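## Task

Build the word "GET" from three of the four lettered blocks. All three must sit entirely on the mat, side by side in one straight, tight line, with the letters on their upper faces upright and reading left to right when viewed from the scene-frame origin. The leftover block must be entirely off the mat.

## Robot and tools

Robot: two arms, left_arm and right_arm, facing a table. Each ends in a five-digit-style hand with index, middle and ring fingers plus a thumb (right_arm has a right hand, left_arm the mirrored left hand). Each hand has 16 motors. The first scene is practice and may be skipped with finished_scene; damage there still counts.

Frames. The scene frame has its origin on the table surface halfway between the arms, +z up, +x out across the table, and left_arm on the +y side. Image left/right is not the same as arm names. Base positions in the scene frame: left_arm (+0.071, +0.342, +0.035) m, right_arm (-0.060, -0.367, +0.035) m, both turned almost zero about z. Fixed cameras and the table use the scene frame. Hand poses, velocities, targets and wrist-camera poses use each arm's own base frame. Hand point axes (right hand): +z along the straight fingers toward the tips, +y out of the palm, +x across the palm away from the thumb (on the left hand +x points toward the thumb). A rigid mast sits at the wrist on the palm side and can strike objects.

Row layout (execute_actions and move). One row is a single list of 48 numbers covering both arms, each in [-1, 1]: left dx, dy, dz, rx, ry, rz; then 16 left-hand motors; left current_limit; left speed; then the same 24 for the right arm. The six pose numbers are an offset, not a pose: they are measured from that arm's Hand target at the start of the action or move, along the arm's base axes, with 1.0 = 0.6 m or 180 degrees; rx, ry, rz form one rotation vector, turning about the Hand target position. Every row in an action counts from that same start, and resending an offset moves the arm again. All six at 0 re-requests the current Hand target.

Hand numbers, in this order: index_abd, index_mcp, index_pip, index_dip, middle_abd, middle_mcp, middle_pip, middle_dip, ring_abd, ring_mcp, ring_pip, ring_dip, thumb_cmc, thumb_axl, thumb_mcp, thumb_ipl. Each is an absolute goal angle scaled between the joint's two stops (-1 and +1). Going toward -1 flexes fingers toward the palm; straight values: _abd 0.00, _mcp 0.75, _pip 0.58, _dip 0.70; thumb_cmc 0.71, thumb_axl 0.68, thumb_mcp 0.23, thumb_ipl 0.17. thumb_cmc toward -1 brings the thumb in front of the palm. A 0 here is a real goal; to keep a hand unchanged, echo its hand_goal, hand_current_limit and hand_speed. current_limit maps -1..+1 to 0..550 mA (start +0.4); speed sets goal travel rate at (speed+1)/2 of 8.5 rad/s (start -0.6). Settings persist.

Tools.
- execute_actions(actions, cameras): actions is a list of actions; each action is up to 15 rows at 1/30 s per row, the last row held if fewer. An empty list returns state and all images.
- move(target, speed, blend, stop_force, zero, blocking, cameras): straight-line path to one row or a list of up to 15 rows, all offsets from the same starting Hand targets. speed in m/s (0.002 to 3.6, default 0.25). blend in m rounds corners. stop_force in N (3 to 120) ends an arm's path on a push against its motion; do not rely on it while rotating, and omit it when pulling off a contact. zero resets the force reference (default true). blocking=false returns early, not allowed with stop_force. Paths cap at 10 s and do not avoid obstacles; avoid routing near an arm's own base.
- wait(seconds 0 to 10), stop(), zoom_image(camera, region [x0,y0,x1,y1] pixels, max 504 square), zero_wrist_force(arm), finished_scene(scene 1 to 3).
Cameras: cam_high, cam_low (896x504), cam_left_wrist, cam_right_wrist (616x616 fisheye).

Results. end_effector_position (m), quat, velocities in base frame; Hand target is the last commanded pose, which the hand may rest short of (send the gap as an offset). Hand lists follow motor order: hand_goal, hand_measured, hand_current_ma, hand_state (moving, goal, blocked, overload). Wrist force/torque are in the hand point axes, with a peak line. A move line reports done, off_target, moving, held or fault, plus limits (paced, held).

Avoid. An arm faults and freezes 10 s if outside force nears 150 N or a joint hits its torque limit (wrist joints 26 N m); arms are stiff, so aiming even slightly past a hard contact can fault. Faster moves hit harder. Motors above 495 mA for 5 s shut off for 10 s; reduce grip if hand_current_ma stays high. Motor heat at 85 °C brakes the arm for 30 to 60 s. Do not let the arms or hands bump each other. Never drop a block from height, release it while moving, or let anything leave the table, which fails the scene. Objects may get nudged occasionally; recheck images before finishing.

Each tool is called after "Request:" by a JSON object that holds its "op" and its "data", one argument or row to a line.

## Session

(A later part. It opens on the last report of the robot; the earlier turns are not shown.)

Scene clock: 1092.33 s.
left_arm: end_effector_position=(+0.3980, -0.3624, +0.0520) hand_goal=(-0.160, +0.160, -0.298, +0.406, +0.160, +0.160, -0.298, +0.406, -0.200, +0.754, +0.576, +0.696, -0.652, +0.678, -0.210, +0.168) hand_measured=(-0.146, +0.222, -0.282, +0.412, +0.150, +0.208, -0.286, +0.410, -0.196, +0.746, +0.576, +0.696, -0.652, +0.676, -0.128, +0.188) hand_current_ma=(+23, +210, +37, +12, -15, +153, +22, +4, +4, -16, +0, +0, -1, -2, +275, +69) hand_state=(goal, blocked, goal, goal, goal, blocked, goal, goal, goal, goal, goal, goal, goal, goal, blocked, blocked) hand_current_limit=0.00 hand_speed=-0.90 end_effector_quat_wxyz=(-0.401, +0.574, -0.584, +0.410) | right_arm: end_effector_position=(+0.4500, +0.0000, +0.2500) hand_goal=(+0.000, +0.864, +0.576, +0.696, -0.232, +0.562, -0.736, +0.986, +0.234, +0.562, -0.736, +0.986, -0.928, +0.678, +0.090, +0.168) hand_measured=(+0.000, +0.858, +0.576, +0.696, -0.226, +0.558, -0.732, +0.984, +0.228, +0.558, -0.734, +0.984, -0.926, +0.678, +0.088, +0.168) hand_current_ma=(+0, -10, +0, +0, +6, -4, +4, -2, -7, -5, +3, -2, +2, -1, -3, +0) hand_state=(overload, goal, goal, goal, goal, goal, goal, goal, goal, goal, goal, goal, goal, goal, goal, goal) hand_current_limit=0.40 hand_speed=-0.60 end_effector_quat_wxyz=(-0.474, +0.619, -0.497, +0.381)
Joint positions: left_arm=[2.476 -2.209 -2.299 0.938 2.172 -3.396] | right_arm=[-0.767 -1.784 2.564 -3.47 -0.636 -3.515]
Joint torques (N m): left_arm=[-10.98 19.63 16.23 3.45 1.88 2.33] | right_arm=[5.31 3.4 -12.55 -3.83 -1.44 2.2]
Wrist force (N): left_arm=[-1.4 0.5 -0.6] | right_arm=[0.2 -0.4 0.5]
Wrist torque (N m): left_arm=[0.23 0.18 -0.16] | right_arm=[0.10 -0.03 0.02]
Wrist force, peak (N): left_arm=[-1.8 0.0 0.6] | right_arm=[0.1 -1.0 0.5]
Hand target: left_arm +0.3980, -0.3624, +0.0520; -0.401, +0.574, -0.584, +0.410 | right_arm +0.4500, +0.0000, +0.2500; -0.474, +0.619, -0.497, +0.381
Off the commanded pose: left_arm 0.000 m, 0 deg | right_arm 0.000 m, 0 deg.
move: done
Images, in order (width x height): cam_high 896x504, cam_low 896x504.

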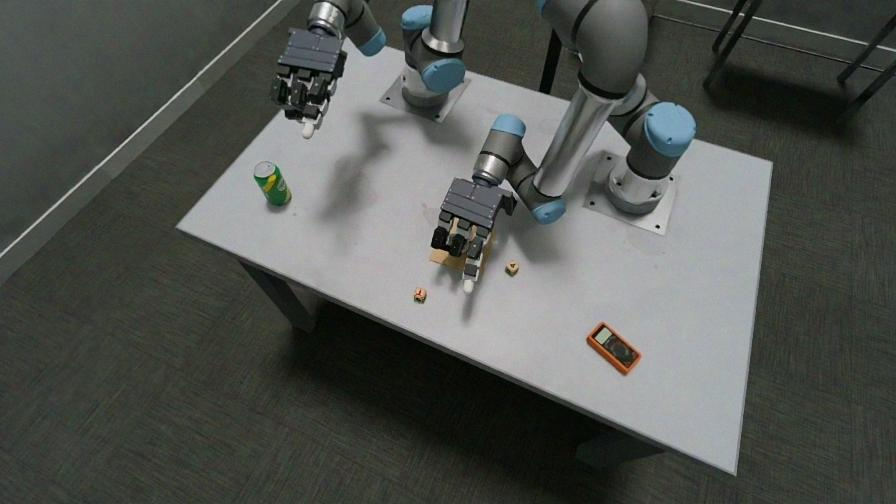

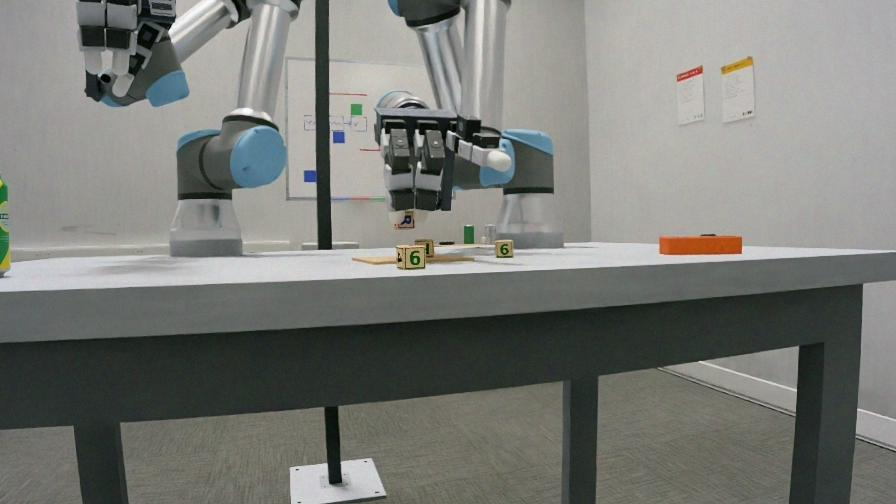

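Request:
{"op": "move", "data": {
  "target": [0,0,-0.0642,0,0,0,-0.16,0.16,-0.299,0.406,0.16,0.16,-0.299,0.406,-0.2,0.754,0.576,0.696,-0.653,0.678,-0.21,0.168,0,-0.9,0,0,0,0,0,0,0,0.863,0.576,0.696,-0.233,0.562,-0.737,0.986,0.233,0.562,-0.737,0.986,-0.929,0.678,0.09,0.168,0.4,-0.6],
  "speed": 0.04,
  "stop_force": 4
}}

Request:
{"op": "move", "data": {
  "target": [0,0.0117,0,0,0,0,-0.16,0.16,-0.299,0.406,0.16,0.16,-0.299,0.406,-0.2,0.754,0.576,0.696,-0.653,0.678,-0.21,0.168,0,-0.9,0,0,0,0,0,0,0,0.863,0.576,0.696,-0.233,0.562,-0.737,0.986,0.233,0.562,-0.737,0.986,-0.929,0.678,0.09,0.168,0.4,-0.6],
  "speed": 0.015,
  "stop_force": 3,
  "cameras": ["cam_high", "cam_low"]
}}

Request:
{"op": "zoom_image", "data": {
  "camera": "cam_low",
  "region": [380, 190, 460, 270]
}}

Scene clock: 1118.73 s.
left_arm: end_effector_position=(+0.3979, -0.3623, +0.0254) hand_goal=(-0.160, +0.160, -0.298, +0.406, +0.160, +0.160, -0.298, +0.406, -0.200, +0.754, +0.576, +0.696, -0.652, +0.678, -0.210, +0.168) hand_measured=(-0.146, +0.220, -0.280, +0.414, +0.152, +0.204, -0.290, +0.406, -0.196, +0.746, +0.576, +0.696, -0.648, +0.678, -0.128, +0.194) hand_current_ma=(+23, +201, +39, +13, -13, +133, +15, +1, +4, -18, +0, +0, +7, +1, +275, +93) hand_state=(goal, blocked, goal, goal, goal, blocked, goal, goal, goal, goal, goal, goal, goal, goal, blocked, blocked) hand_current_limit=0.00 hand_speed=-0.90 end_effector_quat_wxyz=(-0.401, +0.574, -0.585, +0.410) | right_arm: end_effector_position=(+0.4500, +0.0000, +0.2500) hand_goal=(+0.000, +0.864, +0.576, +0.696, -0.232, +0.562, -0.736, +0.986, +0.234, +0.562, -0.736, +0.986, -0.928, +0.678, +0.090, +0.168) hand_measured=(+0.000, +0.858, +0.576, +0.696, -0.226, +0.558, -0.732, +0.984, +0.228, +0.558, -0.734, +0.984, -0.926, +0.678, +0.088, +0.168) hand_current_ma=(+0, -10, +0, +0, +6, -4, +4, -2, -7, -5, +3, -2, +2, -1, -3, +0) hand_state=(overload, goal, goal, goal, goal, goal, goal, goal, goal, goal, goal, goal, goal, goal, goal, goal) hand_current_limit=0.40 hand_speed=-0.60 end_effector_quat_wxyz=(-0.474, +0.619, -0.497, +0.381)
Joint positions: left_arm=[2.476 -2.291 -2.288 1.008 2.172 -3.397] | right_arm=[-0.767 -1.784 2.564 -3.47 -0.636 -3.515]
Joint torques (N m): left_arm=[-6.5 49.74 -4.67 0.62 -0.08 -0.95] | right_arm=[8.8 3.12 -12.6 -3.95 -1.35 2.18]
Wrist force (N): left_arm=[-1.4 0.4 -0.3] | right_arm=[0.3 -0.6 0.4]
Wrist torque (N m): left_arm=[0.19 0.18 -0.15] | right_arm=[0.08 -0.04 0.03]
Wrist force, peak (N): left_arm=[-0.1 -7.4 -0.4] | right_arm=[0.4 -0.9 0.6]
Hand target: left_arm +0.3979, -0.3623, +0.0254; -0.401, +0.574, -0.585, +0.410 (not the last commanded pose) | right_arm +0.4500, +0.0000, +0.2500; -0.474, +0.619, -0.497, +0.381
Off the commanded pose: left_arm 0.012 m, 0 deg | right_arm 0.000 m, 0 deg.
move: contact (left_arm)

Scene clock: 1120.07 s.
left_arm: end_effector_position=(+0.3979, -0.3553, +0.0254) hand_goal=(-0.160, +0.160, -0.298, +0.406, +0.160, +0.160, -0.298, +0.406, -0.200, +0.754, +0.576, +0.696, -0.652, +0.678, -0.210, +0.168) hand_measured=(-0.146, +0.220, -0.280, +0.414, +0.152, +0.202, -0.288, +0.408, -0.196, +0.746, +0.576, +0.696, -0.648, +0.678, -0.128, +0.194) hand_current_ma=(+23, +201, +39, +13, -14, +131, +19, +3, +4, -18, +0, +0, +6, +1, +275, +93) hand_state=(goal, blocked, goal, goal, goal, blocked, goal, goal, goal, goal, goal, goal, goal, goal, blocked, blocked) hand_current_limit=0.00 hand_speed=-0.90 end_effector_quat_wxyz=(-0.401, +0.574, -0.585, +0.410) | right_arm: end_effector_position=(+0.4500, +0.0000, +0.2500) hand_goal=(+0.000, +0.864, +0.576, +0.696, -0.232, +0.562, -0.736, +0.986, +0.234, +0.562, -0.736, +0.986, -0.928, +0.678, +0.090, +0.168) hand_measured=(+0.000, +0.858, +0.576, +0.696, -0.226, +0.558, -0.732, +0.984, +0.228, +0.558, -0.734, +0.984, -0.926, +0.678, +0.088, +0.168) hand_current_ma=(+0, -10, +0, +0, +6, -4, +4, -2, -7, -5, +3, -2, +2, -1, -3, +0) hand_state=(overload, goal, goal, goal, goal, goal, goal, goal, goal, goal, goal, goal, goal, goal, goal, goal) hand_current_limit=0.40 hand_speed=-0.60 end_effector_quat_wxyz=(-0.474, +0.619, -0.497, +0.381)
Joint positions: left_arm=[2.491 -2.289 -2.303 1.026 2.158 -3.389] | right_arm=[-0.767 -1.784 2.564 -3.47 -0.636 -3.515]
Joint torques (N m): left_arm=[11.23 49.51 -4.72 3.32 -0.74 2.26] | right_arm=[8.32 2.76 -13.31 -3.9 -1.39 2.19]
Wrist force (N): left_arm=[-1.4 0.5 -0.4] | right_arm=[0.1 -0.6 0.3]
Wrist torque (N m): left_arm=[0.19 0.18 -0.16] | right_arm=[0.09 -0.02 0.02]
Wrist force, peak (N): left_arm=[-1.4 0.7 -0.4] | right_arm=[0.5 -0.8 0.6]
Hand target: left_arm +0.3979, -0.3553, +0.0254; -0.401, +0.574, -0.585, +0.410 | right_arm +0.4500, +0.0000, +0.2500; -0.474, +0.619, -0.497, +0.381
Off the commanded pose: left_arm 0.000 m, 0 deg | right_arm 0.000 m, 0 deg.
move: done
Images, in order (width x height): cam_high 896x504, cam_low 896x504.

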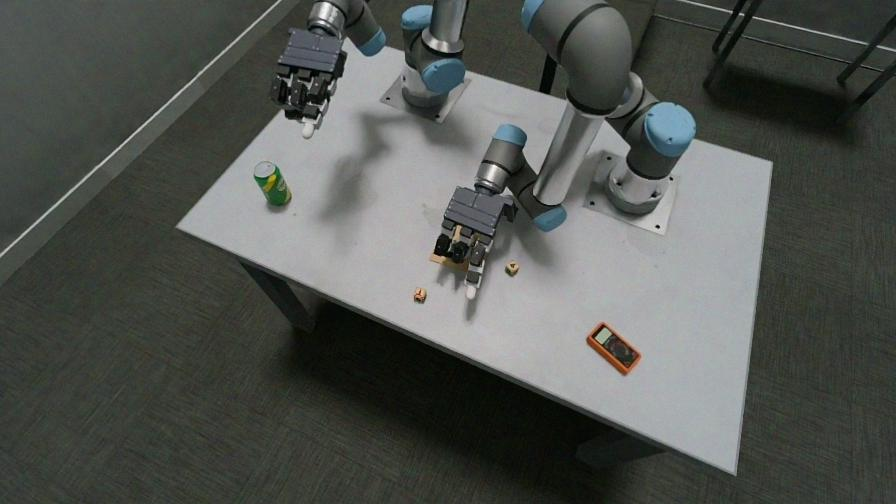

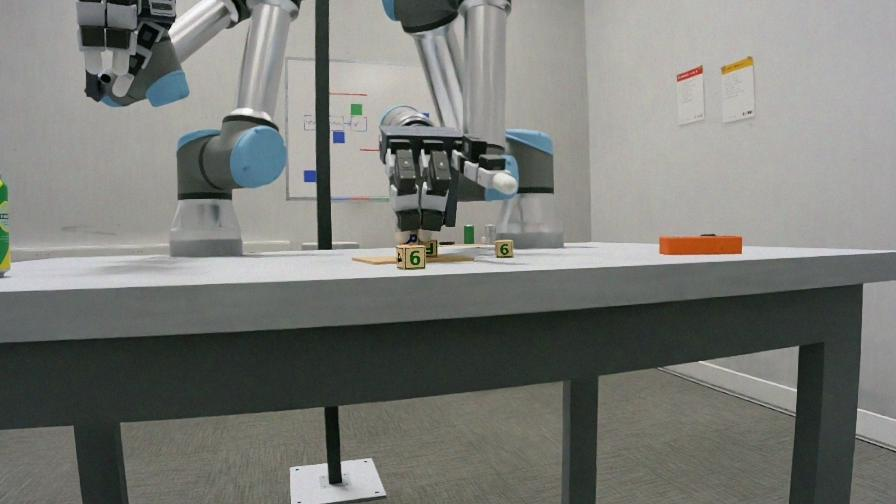

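Scaled by 6.300 from the camera's 896x504 image, which has a finer 1280x720 frame.

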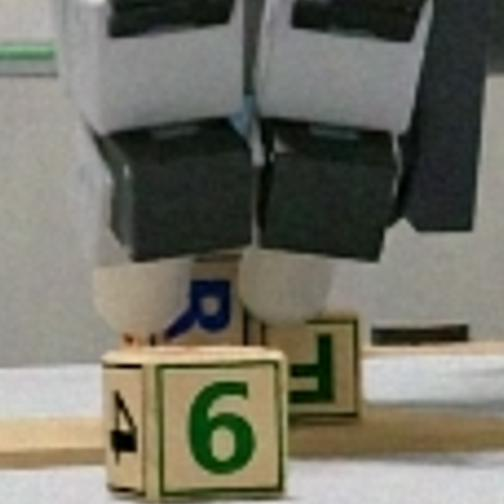

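Request:
{"op": "move", "data": {
  "target": [0,-0.01,0.18,0,0,0,-0.16,0.16,-0.299,0.406,0.16,0.16,-0.299,0.406,-0.2,0.754,0.576,0.696,-0.653,0.678,-0.21,0.168,0,-0.9,0,0,0,0,0,0,0,0.863,0.576,0.696,-0.233,0.562,-0.737,0.986,0.233,0.562,-0.737,0.986,-0.929,0.678,0.09,0.168,0.4,-0.6],
  "speed": 0.15,
  "cameras": ["cam_high", "cam_low"]
}}

Request:
{"op": "zoom_image", "data": {
  "camera": "cam_high",
  "region": [420, 210, 500, 290]
}}

Request:
{"op": "zoom_image", "data": {
  "camera": "cam_low",
  "region": [380, 190, 460, 270]
}}

Scene clock: 1142.70 s.
left_arm: end_effector_position=(+0.3979, -0.3613, +0.1334) hand_goal=(-0.160, +0.160, -0.298, +0.406, +0.160, +0.160, -0.298, +0.406, -0.200, +0.754, +0.576, +0.696, -0.652, +0.678, -0.210, +0.168) hand_measured=(-0.146, +0.220, -0.280, +0.414, +0.150, +0.202, -0.288, +0.408, -0.196, +0.746, +0.576, +0.696, -0.648, +0.678, -0.128, +0.194) hand_current_ma=(+23, +201, +39, +13, -15, +130, +20, +3, +4, -18, +0, +0, +6, +1, +275, +93) hand_state=(goal, blocked, goal, goal, goal, blocked, goal, goal, goal, goal, goal, goal, goal, goal, blocked, blocked) hand_current_limit=0.00 hand_speed=-0.90 end_effector_quat_wxyz=(-0.401, +0.574, -0.585, +0.410) | right_arm: end_effector_position=(+0.4500, +0.0000, +0.2500) hand_goal=(+0.000, +0.864, +0.576, +0.696, -0.232, +0.562, -0.736, +0.986, +0.234, +0.562, -0.736, +0.986, -0.928, +0.678, +0.090, +0.168) hand_measured=(+0.000, +0.858, +0.576, +0.696, -0.226, +0.558, -0.732, +0.984, +0.228, +0.558, -0.734, +0.984, -0.926, +0.678, +0.088, +0.168) hand_current_ma=(+0, -10, +0, +0, +6, -4, +4, -2, -7, -5, +3, -2, +2, -1, -3, +0) hand_state=(overload, goal, goal, goal, goal, goal, goal, goal, goal, goal, goal, goal, goal, goal, goal, goal) hand_current_limit=0.40 hand_speed=-0.60 end_effector_quat_wxyz=(-0.474, +0.619, -0.497, +0.381)
Joint positions: left_arm=[2.478 -1.964 -2.303 0.697 2.17 -3.395] | right_arm=[-0.767 -1.784 2.564 -3.47 -0.636 -3.515]
Joint torques (N m): left_arm=[-10.61 44.14 19.48 0.75 1.72 -2.74] | right_arm=[8.76 2.83 -12.9 -3.84 -1.34 2.23]
Wrist force (N): left_arm=[-1.5 0.4 -0.6] | right_arm=[0.3 -0.8 0.3]
Wrist torque (N m): left_arm=[0.21 0.18 -0.03] | right_arm=[0.06 -0.04 0.03]
Wrist force, peak (N): left_arm=[-1.4 1.4 0.0] | right_arm=[0.3 -0.9 0.6]
Hand target: left_arm +0.3979, -0.3613, +0.1334; -0.401, +0.574, -0.585, +0.410 | right_arm +0.4500, +0.0000, +0.2500; -0.474, +0.619, -0.497, +0.381
Off the commanded pose: left_arm 0.000 m, 0 deg | right_arm 0.000 m, 0 deg.
move: done
Images, in order (width x height): cam_high 896x504, cam_low 896x504.

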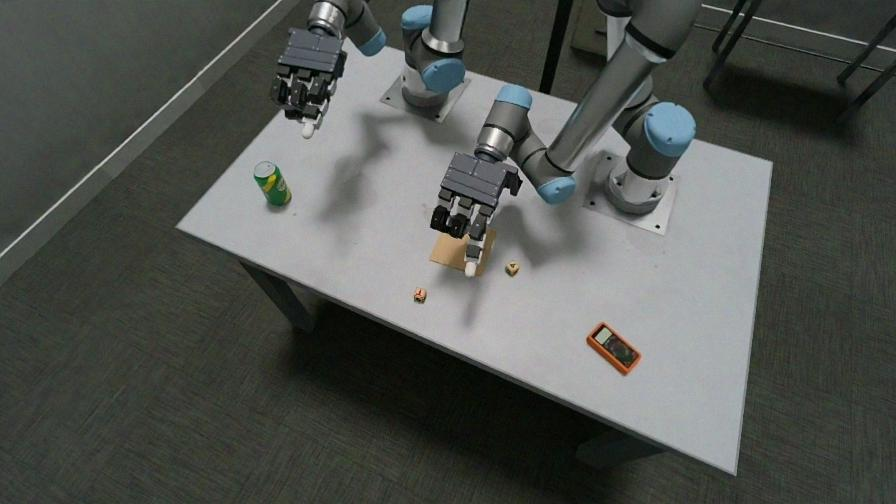

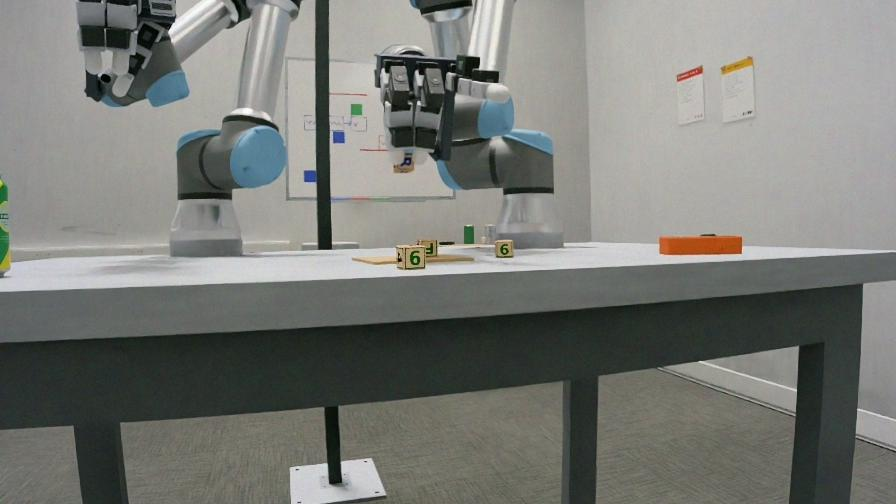

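Scaled by 6.300 from the camera's 896x504 image, which has a finer 1280x720 frame.

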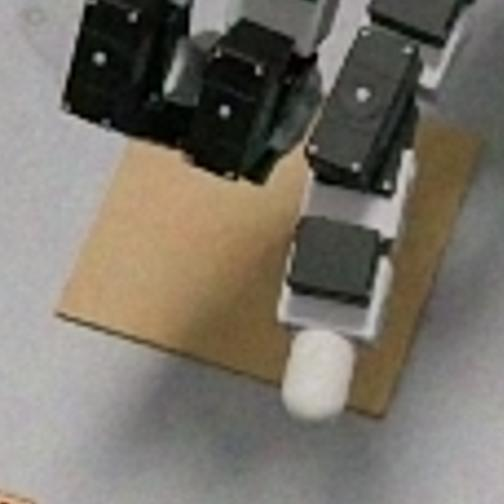

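Scaled by 6.300 from the camera's 896x504 image, which has a finer 1280x720 frame.

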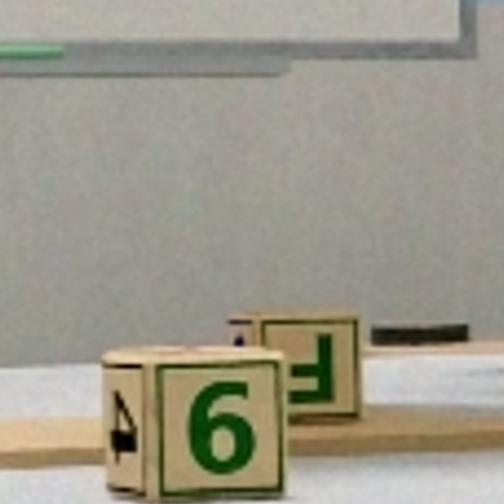

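Request:
{"op": "move", "data": {
  "target": [0,-0.1,0,0,0,0,-0.16,0.16,-0.299,0.406,0.16,0.16,-0.299,0.406,-0.2,0.754,0.576,0.696,-0.653,0.678,-0.21,0.168,0,-0.9,0,0,0,0,0,0,0,0.863,0.576,0.696,-0.233,0.562,-0.737,0.986,0.233,0.562,-0.737,0.986,-0.929,0.678,0.09,0.168,0.4,-0.6],
  "speed": 0.2,
  "cameras": ["cam_high", "cam_low"]
}}

Request:
{"op": "zoom_image", "data": {
  "camera": "cam_high",
  "region": [450, 215, 490, 255]
}}

Request:
{"op": "zoom_image", "data": {
  "camera": "cam_high",
  "region": [400, 190, 500, 290]
}}

Scene clock: 1155.13 s.
left_arm: end_effector_position=(+0.3979, -0.4213, +0.1334) hand_goal=(-0.160, +0.160, -0.298, +0.406, +0.160, +0.160, -0.298, +0.406, -0.200, +0.754, +0.576, +0.696, -0.652, +0.678, -0.210, +0.168) hand_measured=(-0.146, +0.220, -0.280, +0.414, +0.150, +0.202, -0.288, +0.408, -0.198, +0.746, +0.576, +0.696, -0.648, +0.678, -0.128, +0.194) hand_current_ma=(+23, +201, +39, +13, -15, +130, +20, +3, +3, -18, +0, +0, +5, +1, +275, +93) hand_state=(goal, blocked, goal, goal, goal, blocked, goal, goal, goal, goal, goal, goal, goal, goal, blocked, blocked) hand_current_limit=0.00 hand_speed=-0.90 end_effector_quat_wxyz=(-0.401, +0.574, -0.585, +0.410) | right_arm: end_effector_position=(+0.4500, +0.0000, +0.2500) hand_goal=(+0.000, +0.864, +0.576, +0.696, -0.232, +0.562, -0.736, +0.986, +0.234, +0.562, -0.736, +0.986, -0.928, +0.678, +0.090, +0.168) hand_measured=(+0.000, +0.858, +0.576, +0.696, -0.226, +0.558, -0.732, +0.984, +0.228, +0.558, -0.734, +0.984, -0.926, +0.678, +0.088, +0.168) hand_current_ma=(+0, -10, +0, +0, +6, -4, +4, -2, -7, -5, +3, -2, +2, -1, -3, +0) hand_state=(overload, goal, goal, goal, goal, goal, goal, goal, goal, goal, goal, goal, goal, goal, goal, goal) hand_current_limit=0.40 hand_speed=-0.60 end_effector_quat_wxyz=(-0.474, +0.619, -0.497, +0.381)
Joint positions: left_arm=[2.365 -2.03 -2.163 0.587 2.272 -3.457] | right_arm=[-0.767 -1.784 2.564 -3.47 -0.636 -3.515]
Joint torques (N m): left_arm=[-10.48 18.64 20.93 0.75 1.84 -2.57] | right_arm=[8.82 3.23 -12.74 -3.88 -1.38 2.14]
Wrist force (N): left_arm=[-1.2 0.5 -0.6] | right_arm=[0.3 -0.6 0.4]
Wrist torque (N m): left_arm=[0.22 0.16 -0.01] | right_arm=[0.09 -0.04 0.03]
Wrist force, peak (N): left_arm=[-2.4 0.5 -0.4] | right_arm=[0.2 -0.9 0.6]
Hand target: left_arm +0.3979, -0.4213, +0.1334; -0.401, +0.574, -0.585, +0.410 | right_arm +0.4500, +0.0000, +0.2500; -0.474, +0.619, -0.497, +0.381
Off the commanded pose: left_arm 0.000 m, 0 deg | right_arm 0.000 m, 0 deg.
move: done
Images, in order (width x height): cam_high 896x504, cam_low 896x504.

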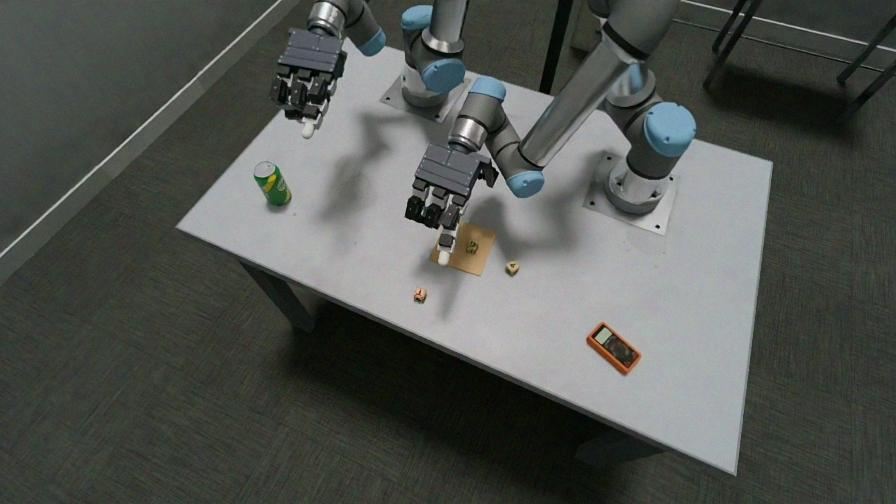

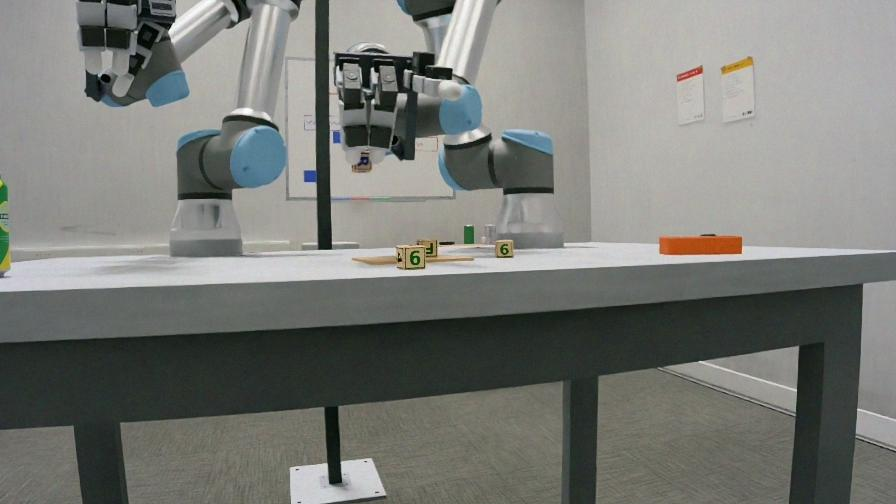

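Scaled by 12.600 from the camera's 896x504 image, which has a finer 1280x720 frame.

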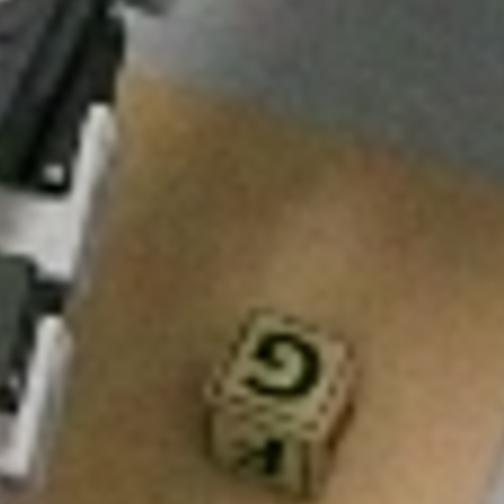

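Scaled by 5.040 from the camera's 896x504 image, which has a finer 1280x720 frame.

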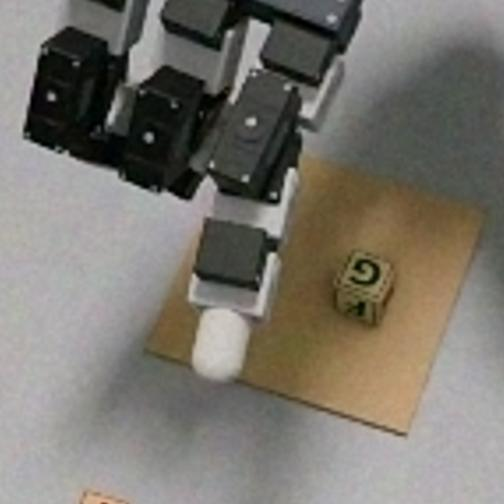

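Request:
{"op": "move", "data": {
  "target": [
    [0.0122,0.1028,0,0,0,0,-0.16,0.16,-0.299,0.406,0.16,0.16,-0.299,0.406,-0.2,0.754,0.576,0.696,-0.653,0.678,-0.21,0.168,0,-0.9,0,0,0,0,0,0,0,0.863,0.576,0.696,-0.233,0.562,-0.737,0.986,0.233,0.562,-0.737,0.986,-0.929,0.678,0.09,0.168,0.4,-0.6],
    [0.0122,0.1028,-0.14,0,0,0,-0.16,0.16,-0.299,0.406,0.16,0.16,-0.299,0.406,-0.2,0.754,0.576,0.696,-0.653,0.678,-0.21,0.168,0,-0.9,0,0,0,0,0,0,0,0.863,0.576,0.696,-0.233,0.562,-0.737,0.986,0.233,0.562,-0.737,0.986,-0.929,0.678,0.09,0.168,0.4,-0.6]
  ],
  "speed": [0.15,0.12],
  "blend": [0.01,0]
}}

Request:
{"op": "move", "data": {
  "target": [0,0,-0.0598,0,0,0,-0.16,0.16,-0.299,0.406,0.16,0.16,-0.299,0.406,-0.2,0.754,0.576,0.696,-0.653,0.678,-0.21,0.168,0,-0.9,0,0,0,0,0,0,0,0.863,0.576,0.696,-0.233,0.562,-0.737,0.986,0.233,0.562,-0.737,0.986,-0.929,0.678,0.09,0.168,0.4,-0.6],
  "speed": 0.03,
  "stop_force": 4,
  "cameras": ["cam_high", "cam_low"]
}}

Request:
{"op": "zoom_image", "data": {
  "camera": "cam_low",
  "region": [380, 190, 460, 270]
}}

Scene clock: 1207.77 s.
left_arm: end_effector_position=(+0.4053, -0.3596, +0.0494) hand_goal=(-0.160, +0.160, -0.298, +0.406, +0.160, +0.160, -0.298, +0.406, -0.200, +0.754, +0.576, +0.696, -0.652, +0.678, -0.210, +0.168) hand_measured=(-0.146, +0.220, -0.280, +0.414, +0.150, +0.202, -0.288, +0.408, -0.198, +0.746, +0.576, +0.696, -0.648, +0.678, -0.128, +0.194) hand_current_ma=(+23, +201, +39, +13, -15, +130, +20, +3, +3, -18, +0, +0, +5, +1, +275, +93) hand_state=(goal, blocked, goal, goal, goal, blocked, goal, goal, goal, goal, goal, goal, goal, goal, blocked, blocked) hand_current_limit=0.00 hand_speed=-0.90 end_effector_quat_wxyz=(-0.401, +0.574, -0.584, +0.410) | right_arm: end_effector_position=(+0.4500, +0.0000, +0.2500) hand_goal=(+0.000, +0.864, +0.576, +0.696, -0.232, +0.562, -0.736, +0.986, +0.234, +0.562, -0.736, +0.986, -0.928, +0.678, +0.090, +0.168) hand_measured=(+0.000, +0.858, +0.576, +0.696, -0.226, +0.558, -0.732, +0.984, +0.228, +0.558, -0.734, +0.984, -0.926, +0.678, +0.088, +0.168) hand_current_ma=(+0, -10, +0, +0, +6, -4, +4, -2, -7, -5, +3, -2, +2, -1, -3, +0) hand_state=(overload, goal, goal, goal, goal, goal, goal, goal, goal, goal, goal, goal, goal, goal, goal, goal) hand_current_limit=0.40 hand_speed=-0.60 end_effector_quat_wxyz=(-0.474, +0.619, -0.497, +0.381)
Joint positions: left_arm=[2.494 -2.219 -2.293 0.946 2.156 -3.388] | right_arm=[-0.767 -1.784 2.564 -3.47 -0.636 -3.515]
Joint torques (N m): left_arm=[-9.21 19.44 15.22 3.38 0.75 2.29] | right_arm=[8.56 2.91 -13.82 -3.85 -1.31 2.04]
Wrist force (N): left_arm=[-1.3 0.3 -0.2] | right_arm=[0.3 -0.8 0.4]
Wrist torque (N m): left_arm=[0.17 0.17 -0.14] | right_arm=[0.06 -0.04 0.03]
Wrist force, peak (N): left_arm=[-2.3 -0.1 -0.5] | right_arm=[0.1 -1.0 0.7]
Hand target: left_arm +0.4053, -0.3596, +0.0494; -0.401, +0.574, -0.585, +0.410 | right_arm +0.4500, +0.0000, +0.2500; -0.474, +0.619, -0.497, +0.381
Off the commanded pose: left_arm 0.000 m, 0 deg | right_arm 0.000 m, 0 deg.
move: done

Scene clock: 1209.90 s.
left_arm: end_effector_position=(+0.4053, -0.3597, +0.0135) hand_goal=(-0.160, +0.160, -0.298, +0.406, +0.160, +0.160, -0.298, +0.406, -0.200, +0.754, +0.576, +0.696, -0.652, +0.678, -0.210, +0.168) hand_measured=(-0.146, +0.220, -0.280, +0.414, +0.150, +0.202, -0.288, +0.408, -0.198, +0.746, +0.576, +0.696, -0.648, +0.678, -0.128, +0.194) hand_current_ma=(+23, +201, +39, +13, -15, +130, +20, +3, +3, -18, +0, +0, +5, +1, +275, +93) hand_state=(goal, blocked, goal, goal, goal, blocked, goal, goal, goal, goal, goal, goal, goal, goal, blocked, blocked) hand_current_limit=0.00 hand_speed=-0.90 end_effector_quat_wxyz=(-0.401, +0.574, -0.585, +0.410) | right_arm: end_effector_position=(+0.4500, +0.0000, +0.2500) hand_goal=(+0.000, +0.864, +0.576, +0.696, -0.232, +0.562, -0.736, +0.986, +0.234, +0.562, -0.736, +0.986, -0.928, +0.678, +0.090, +0.168) hand_measured=(+0.000, +0.858, +0.576, +0.696, -0.226, +0.558, -0.732, +0.984, +0.228, +0.558, -0.734, +0.984, -0.926, +0.678, +0.088, +0.168) hand_current_ma=(+0, -10, +0, +0, +6, -4, +4, -2, -7, -5, +3, -2, +2, -1, -3, +0) hand_state=(overload, goal, goal, goal, goal, goal, goal, goal, goal, goal, goal, goal, goal, goal, goal, goal) hand_current_limit=0.40 hand_speed=-0.60 end_effector_quat_wxyz=(-0.474, +0.619, -0.497, +0.381)
Joint positions: left_arm=[2.494 -2.329 -2.274 1.038 2.156 -3.388] | right_arm=[-0.767 -1.784 2.564 -3.47 -0.636 -3.515]
Joint torques (N m): left_arm=[-10.69 21.75 13.37 3.39 0.92 2.17] | right_arm=[8.74 3 -13.61 -3.85 -1.25 2.11]
Wrist force (N): left_arm=[-1.4 0.5 0.0] | right_arm=[0.3 -0.6 0.5]
Wrist torque (N m): left_arm=[0.17 0.18 -0.16] | right_arm=[0.07 -0.06 0.04]
Wrist force, peak (N): left_arm=[-1.6 0.5 -0.4] | right_arm=[0.3 -0.9 0.5]
Hand target: left_arm +0.4053, -0.3596, +0.0135; -0.401, +0.574, -0.585, +0.410 | right_arm +0.4500, +0.0000, +0.2500; -0.474, +0.619, -0.497, +0.381
Off the commanded pose: left_arm 0.000 m, 0 deg | right_arm 0.000 m, 0 deg.
move: done
Images, in order (width x height): cam_high 896x504, cam_low 896x504.

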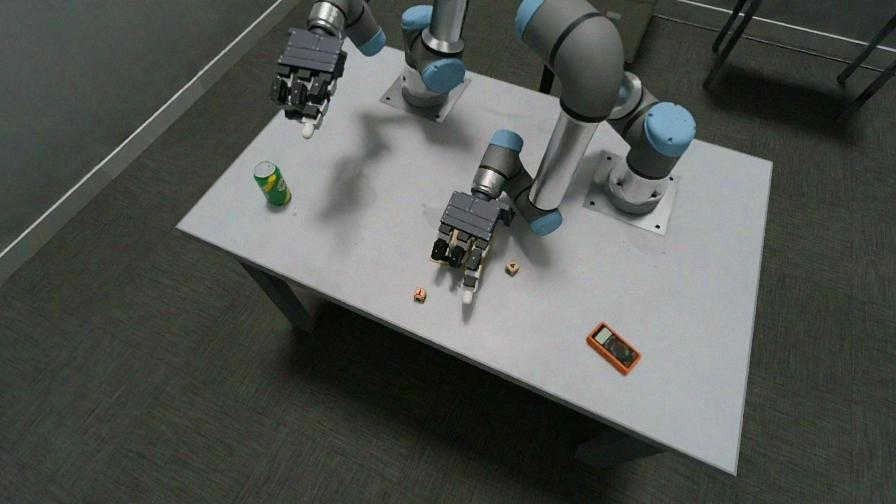

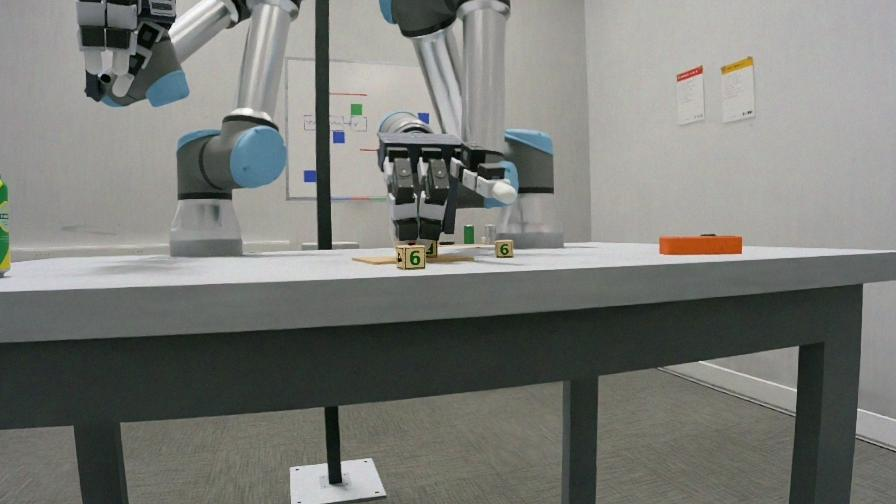

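Scaled by 6.300 from the camera's 896x504 image, which has a finer 1280x720 frame.

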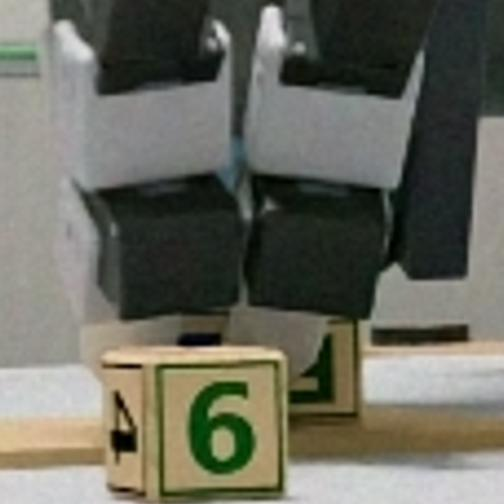

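Request:
{"op": "move", "data": {
  "target": [0,0.0108,0,0,0,0,-0.16,0.16,-0.299,0.406,0.16,0.16,-0.299,0.406,-0.2,0.754,0.576,0.696,-0.653,0.678,-0.21,0.168,0,-0.9,0,0,0,0,0,0,0,0.863,0.576,0.696,-0.233,0.562,-0.737,0.986,0.233,0.562,-0.737,0.986,-0.929,0.678,0.09,0.168,0.4,-0.6],
  "speed": 0.015,
  "stop_force": 3
}}

Request:
{"op": "move", "data": {
  "target": [0,0,-0.015,0,0,0,-0.16,0.16,-0.299,0.406,0.16,0.16,-0.299,0.406,-0.2,0.754,0.576,0.696,-0.653,0.678,-0.21,0.168,0,-0.9,0,0,0,0,0,0,0,0.863,0.576,0.696,-0.233,0.562,-0.737,0.986,0.233,0.562,-0.737,0.986,-0.929,0.678,0.09,0.168,0.4,-0.6],
  "speed": 0.015,
  "stop_force": 4,
  "cameras": ["cam_high", "cam_low"]
}}

Request:
{"op": "zoom_image", "data": {
  "camera": "cam_low",
  "region": [380, 190, 460, 270]
}}

Scene clock: 1222.27 s.
left_arm: end_effector_position=(+0.4053, -0.3532, +0.0135) hand_goal=(-0.160, +0.160, -0.298, +0.406, +0.160, +0.160, -0.298, +0.406, -0.200, +0.754, +0.576, +0.696, -0.652, +0.678, -0.210, +0.168) hand_measured=(-0.146, +0.220, -0.280, +0.414, +0.150, +0.202, -0.288, +0.408, -0.198, +0.746, +0.576, +0.696, -0.648, +0.678, -0.128, +0.194) hand_current_ma=(+23, +201, +39, +13, -15, +130, +20, +3, +3, -18, +0, +0, +5, +1, +275, +93) hand_state=(goal, blocked, goal, goal, goal, blocked, goal, goal, goal, goal, goal, goal, goal, goal, blocked, blocked) hand_current_limit=0.00 hand_speed=-0.90 end_effector_quat_wxyz=(-0.401, +0.574, -0.585, +0.410) | right_arm: end_effector_position=(+0.4500, +0.0000, +0.2500) hand_goal=(+0.000, +0.864, +0.576, +0.696, -0.232, +0.562, -0.736, +0.986, +0.234, +0.562, -0.736, +0.986, -0.928, +0.678, +0.090, +0.168) hand_measured=(+0.000, +0.858, +0.576, +0.696, -0.226, +0.558, -0.732, +0.984, +0.228, +0.558, -0.734, +0.984, -0.926, +0.678, +0.088, +0.168) hand_current_ma=(+0, -10, +0, +0, +6, -4, +4, -2, -7, -5, +3, -2, +2, -1, -3, +0) hand_state=(overload, goal, goal, goal, goal, goal, goal, goal, goal, goal, goal, goal, goal, goal, goal, goal) hand_current_limit=0.40 hand_speed=-0.60 end_effector_quat_wxyz=(-0.474, +0.619, -0.497, +0.381)
Joint positions: left_arm=[2.507 -2.328 -2.289 1.055 2.143 -3.381] | right_arm=[-0.767 -1.784 2.564 -3.47 -0.636 -3.515]
Joint torques (N m): left_arm=[10.92 50.56 -5.41 3.38 -0.95 2.35] | right_arm=[8.48 2.75 -13.34 -3.87 -1.33 2.22]
Wrist force (N): left_arm=[-1.4 0.3 -0.3] | right_arm=[0.3 -0.6 0.2]
Wrist torque (N m): left_arm=[0.15 0.18 -0.16] | right_arm=[0.10 -0.05 0.03]
Wrist force, peak (N): left_arm=[-1.7 0.6 -0.4] | right_arm=[0.4 -1.0 0.4]
Hand target: left_arm +0.4053, -0.3532, +0.0135; -0.401, +0.574, -0.585, +0.410 | right_arm +0.4500, +0.0000, +0.2500; -0.474, +0.619, -0.497, +0.381
Off the commanded pose: left_arm 0.000 m, 0 deg | right_arm 0.000 m, 0 deg.
move: done

Scene clock: 1223.53 s.
left_arm: end_effector_position=(+0.4053, -0.3531, +0.0109) hand_goal=(-0.160, +0.160, -0.298, +0.406, +0.160, +0.160, -0.298, +0.406, -0.200, +0.754, +0.576, +0.696, -0.652, +0.678, -0.210, +0.168) hand_measured=(-0.146, +0.220, -0.280, +0.414, +0.150, +0.202, -0.286, +0.408, -0.198, +0.746, +0.576, +0.696, -0.650, +0.678, -0.128, +0.194) hand_current_ma=(+23, +201, +39, +12, -17, +130, +22, +3, +3, -18, +0, +0, +3, +1, +275, +93) hand_state=(goal, blocked, goal, goal, goal, blocked, goal, goal, goal, goal, goal, goal, goal, goal, blocked, blocked) hand_current_limit=0.00 hand_speed=-0.90 end_effector_quat_wxyz=(-0.401, +0.574, -0.585, +0.410) | right_arm: end_effector_position=(+0.4500, +0.0000, +0.2500) hand_goal=(+0.000, +0.864, +0.576, +0.696, -0.232, +0.562, -0.736, +0.986, +0.234, +0.562, -0.736, +0.986, -0.928, +0.678, +0.090, +0.168) hand_measured=(+0.000, +0.858, +0.576, +0.696, -0.226, +0.558, -0.732, +0.984, +0.228, +0.558, -0.734, +0.984, -0.926, +0.678, +0.088, +0.168) hand_current_ma=(+0, -10, +0, +0, +6, -4, +4, -2, -7, -5, +3, -2, +2, -1, -3, +0) hand_state=(overload, goal, goal, goal, goal, goal, goal, goal, goal, goal, goal, goal, goal, goal, goal, goal) hand_current_limit=0.40 hand_speed=-0.60 end_effector_quat_wxyz=(-0.474, +0.619, -0.497, +0.381)
Joint positions: left_arm=[2.507 -2.336 -2.287 1.061 2.143 -3.381] | right_arm=[-0.767 -1.784 2.564 -3.47 -0.636 -3.515]
Joint torques (N m): left_arm=[7.01 49.78 -4.72 0.77 -0.94 1.83] | right_arm=[8.88 3.32 -13.69 -3.77 -1.27 2.18]
Wrist force (N): left_arm=[-1.3 0.5 -0.3] | right_arm=[0.1 -0.7 0.4]
Wrist torque (N m): left_arm=[0.19 0.17 -0.16] | right_arm=[0.08 -0.02 0.01]
Wrist force, peak (N): left_arm=[-1.4 -4.8 -0.4] | right_arm=[0.2 -0.8 0.5]
Hand target: left_arm +0.4052, -0.3532, +0.0109; -0.401, +0.574, -0.585, +0.410 (not the last commanded pose) | right_arm +0.4500, +0.0000, +0.2500; -0.474, +0.619, -0.497, +0.381
Off the commanded pose: left_arm 0.006 m, 0 deg | right_arm 0.000 m, 0 deg.
move: contact (left_arm)
Images, in order (width x height): cam_high 896x504, cam_low 896x504.

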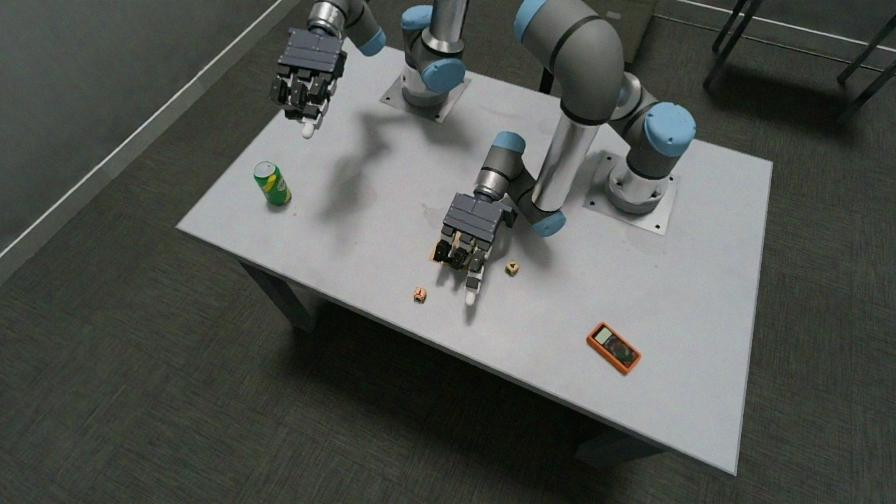

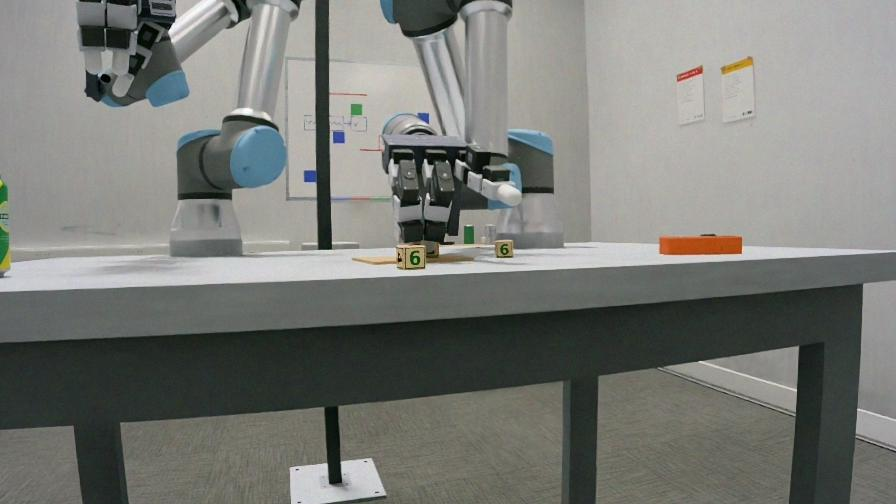

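Scaled by 6.300 from the camera's 896x504 image, which has a finer 1280x720 frame.

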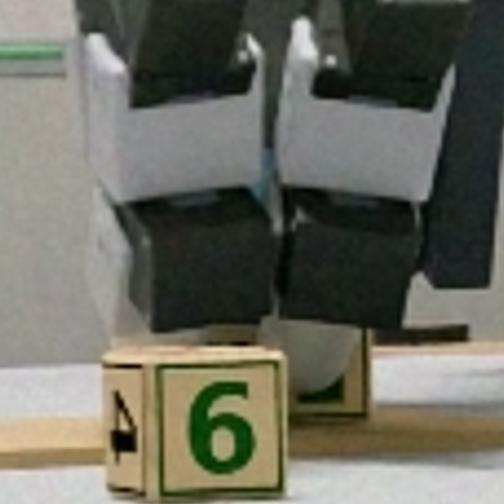

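Request:
{"op": "move", "data": {
  "target": [
    [0,0,0,0,0,0,-0.16,0.425,-0.299,0.406,0.16,0.425,-0.299,0.406,-0.2,0.754,0.576,0.696,-0.653,0.678,0.045,0.168,0.2,-0.8,0,0,0,0,0,0,0,0.863,0.576,0.696,-0.233,0.562,-0.737,0.986,0.233,0.562,-0.737,0.986,-0.929,0.678,0.09,0.168,0.4,-0.6],
    [0,0,0.15,0,0,0,-0.16,0.425,-0.299,0.406,0.16,0.425,-0.299,0.406,-0.2,0.754,0.576,0.696,-0.653,0.678,0.045,0.168,0.2,-0.8,0.05,0.1,0,0,0,0,0,0.863,0.576,0.696,-0.233,0.562,-0.737,0.986,0.233,0.562,-0.737,0.986,-0.929,0.678,0.09,0.168,0.4,-0.6],
    [-0.12,0.4,0.4,0.0088,0.3888,0,-0.16,0.425,-0.299,0.406,0.16,0.425,-0.299,0.406,-0.2,0.754,0.576,0.696,-0.653,0.678,0.045,0.168,0.2,-0.8,0.2,0.3,-0.05,0,0,0,0,0.863,0.576,0.696,-0.233,0.562,-0.737,0.986,0.233,0.562,-0.737,0.986,-0.929,0.678,0.09,0.168,0.4,-0.6],
    [-0.12,0.4,0.4,0.0088,0.3888,0,-0.16,0.425,-0.299,0.406,0.16,0.425,-0.299,0.406,-0.2,0.754,0.576,0.696,-0.653,0.678,0.045,0.168,0.2,-0.8,0.3788,0.6405,-0.2,0,0,0,0,0.863,0.576,0.696,-0.233,0.562,-0.737,0.986,0.233,0.562,-0.737,0.986,-0.929,0.678,0.09,0.168,0.4,-0.6]
  ],
  "speed": [0.05,0.12,0.3,0.3],
  "blend": [0,0.01,0.02,0],
  "cameras": ["cam_high", "cam_low"]
}}

Request:
{"op": "zoom_image", "data": {
  "camera": "cam_high",
  "region": [430, 210, 500, 280]
}}

Request:
{"op": "zoom_image", "data": {
  "camera": "cam_low",
  "region": [370, 180, 450, 280]
}}

Request:
{"op": "zoom_image", "data": {
  "camera": "cam_high",
  "region": [390, 250, 450, 310]
}}

Scene clock: 1263.63 s.
left_arm: end_effector_position=(+0.3332, -0.1132, +0.2509) hand_goal=(-0.160, +0.426, -0.298, +0.406, +0.160, +0.426, -0.298, +0.406, -0.200, +0.754, +0.576, +0.696, -0.652, +0.678, +0.046, +0.168) hand_measured=(-0.148, +0.432, -0.292, +0.410, +0.150, +0.422, -0.298, +0.408, -0.198, +0.750, +0.576, +0.696, -0.650, +0.678, +0.044, +0.170) hand_current_ma=(+23, +13, +10, +7, -16, -6, +1, +2, +3, -9, +0, +0, +2, +1, -4, +2) hand_state=(goal, goal, goal, goal, goal, goal, goal, goal, goal, goal, goal, goal, goal, goal, goal, goal) hand_current_limit=0.20 hand_speed=-0.80 end_effector_quat_wxyz=(-0.001, +0.700, -0.714, -0.001) | right_arm: end_effector_position=(+0.6772, +0.3843, +0.1300) hand_goal=(+0.000, +0.864, +0.576, +0.696, -0.232, +0.562, -0.736, +0.986, +0.234, +0.562, -0.736, +0.986, -0.928, +0.678, +0.090, +0.168) hand_measured=(+0.000, +0.856, +0.576, +0.696, -0.226, +0.558, -0.732, +0.984, +0.228, +0.558, -0.734, +0.984, -0.926, +0.678, +0.088, +0.168) hand_current_ma=(+0, -11, +0, +0, +6, -4, +4, -2, -7, -6, +3, -2, +2, -1, -3, +0) hand_state=(overload, goal, goal, goal, goal, goal, goal, goal, goal, goal, goal, goal, goal, goal, goal, goal) hand_current_limit=0.40 hand_speed=-0.60 end_effector_quat_wxyz=(-0.474, +0.619, -0.497, +0.381)
Joint positions: left_arm=[3.239 -1.403 -1.999 -1.311 1.574 -3.024] | right_arm=[0.349 -0.827 1.697 -3.747 -1.697 -3.108]
Joint torques (N m): left_arm=[10.78 0.53 30.26 0.64 1.31 2.3] | right_arm=[12.7 -38.87 -26.18 -1.1 -2.3 2.39]
Wrist force (N): left_arm=[-2.1 -1.6 1.3] | right_arm=[0.1 -0.5 0.2]
Wrist torque (N m): left_arm=[-0.09 0.32 -0.22] | right_arm=[0.10 -0.02 0.00]
Wrist force, peak (N): left_arm=[-2.9 -1.7 1.3] | right_arm=[-1.3 -0.1 1.1]
Hand target: left_arm +0.3332, -0.1132, +0.2509; -0.001, +0.700, -0.714, -0.001 | right_arm +0.6772, +0.3843, +0.1300; -0.474, +0.619, -0.497, +0.381
Off the commanded pose: left_arm 0.000 m, 0 deg | right_arm 0.000 m, 0 deg.
move: done
Images, in order (width x height): cam_high 896x504, cam_low 896x504.

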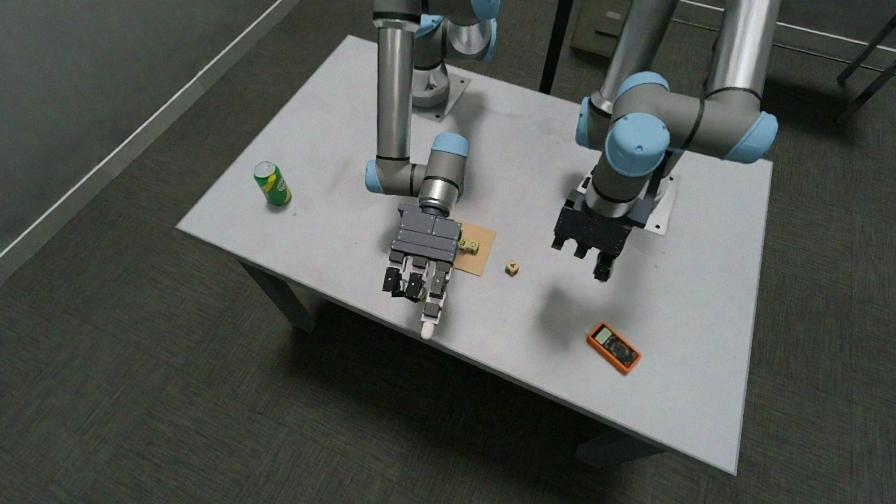

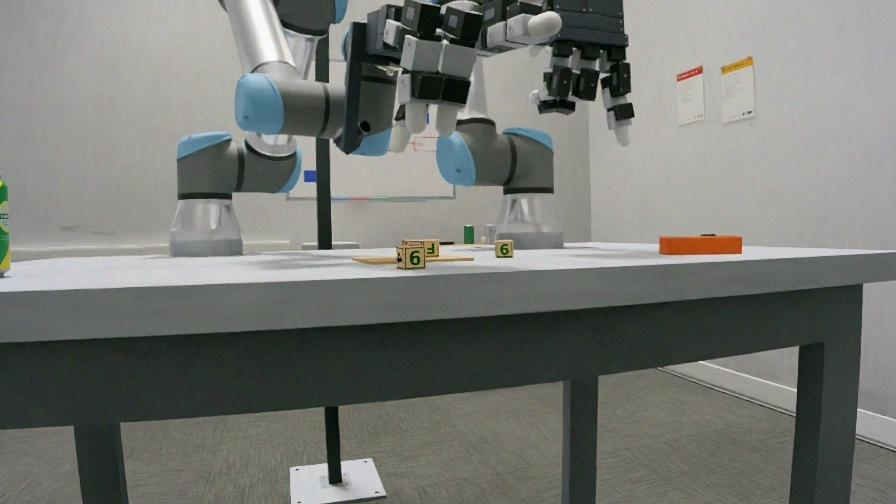

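Scaled by 7.200 from the camera's 896x504 image, which has a finer 1280x720 frame.

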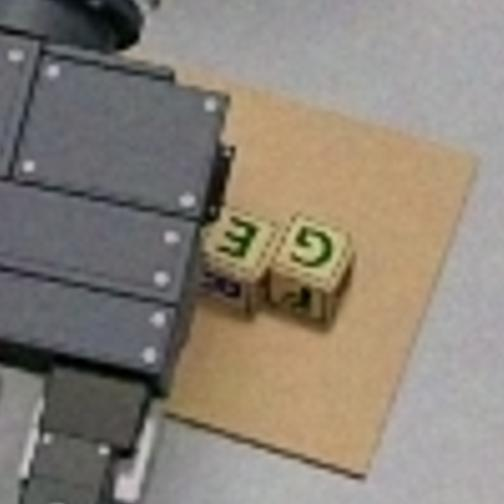

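Scaled by 5.040 from the camera's 896x504 image, which has a finer 1280x720 frame.

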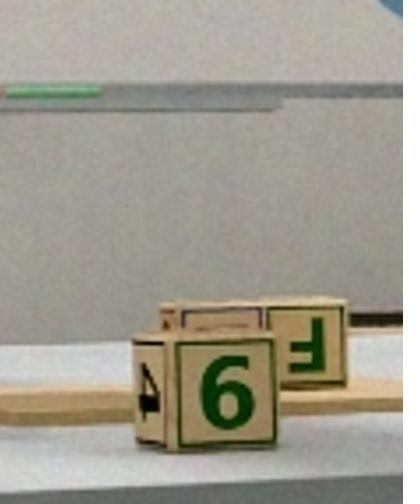

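Scaled by 8.400 from the camera's 896x504 image, which has a finer 1280x720 frame.

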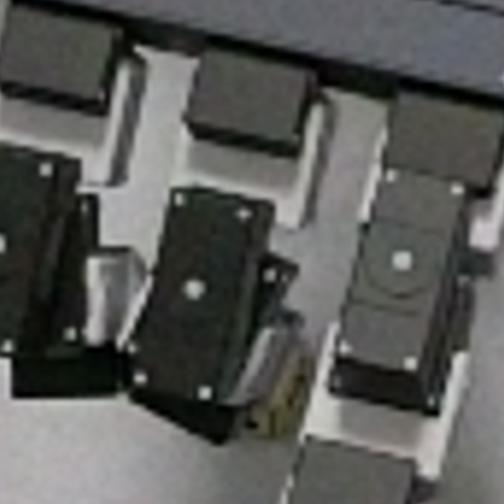

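Request:
{"op": "zoom_image", "data": {
  "camera": "cam_low",
  "region": [380, 60, 480, 160]
}}

Scaled by 5.040 from the camera's 896x504 image, which has a finer 1280x720 frame.

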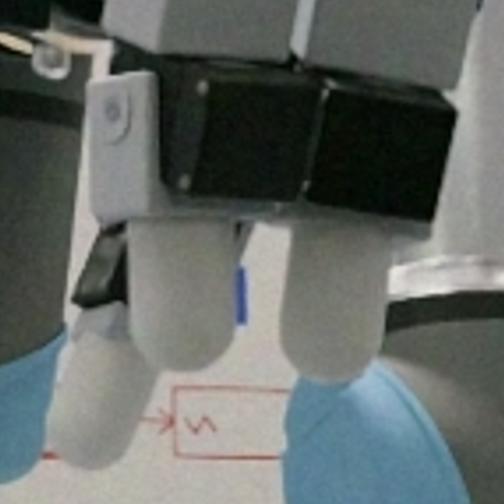

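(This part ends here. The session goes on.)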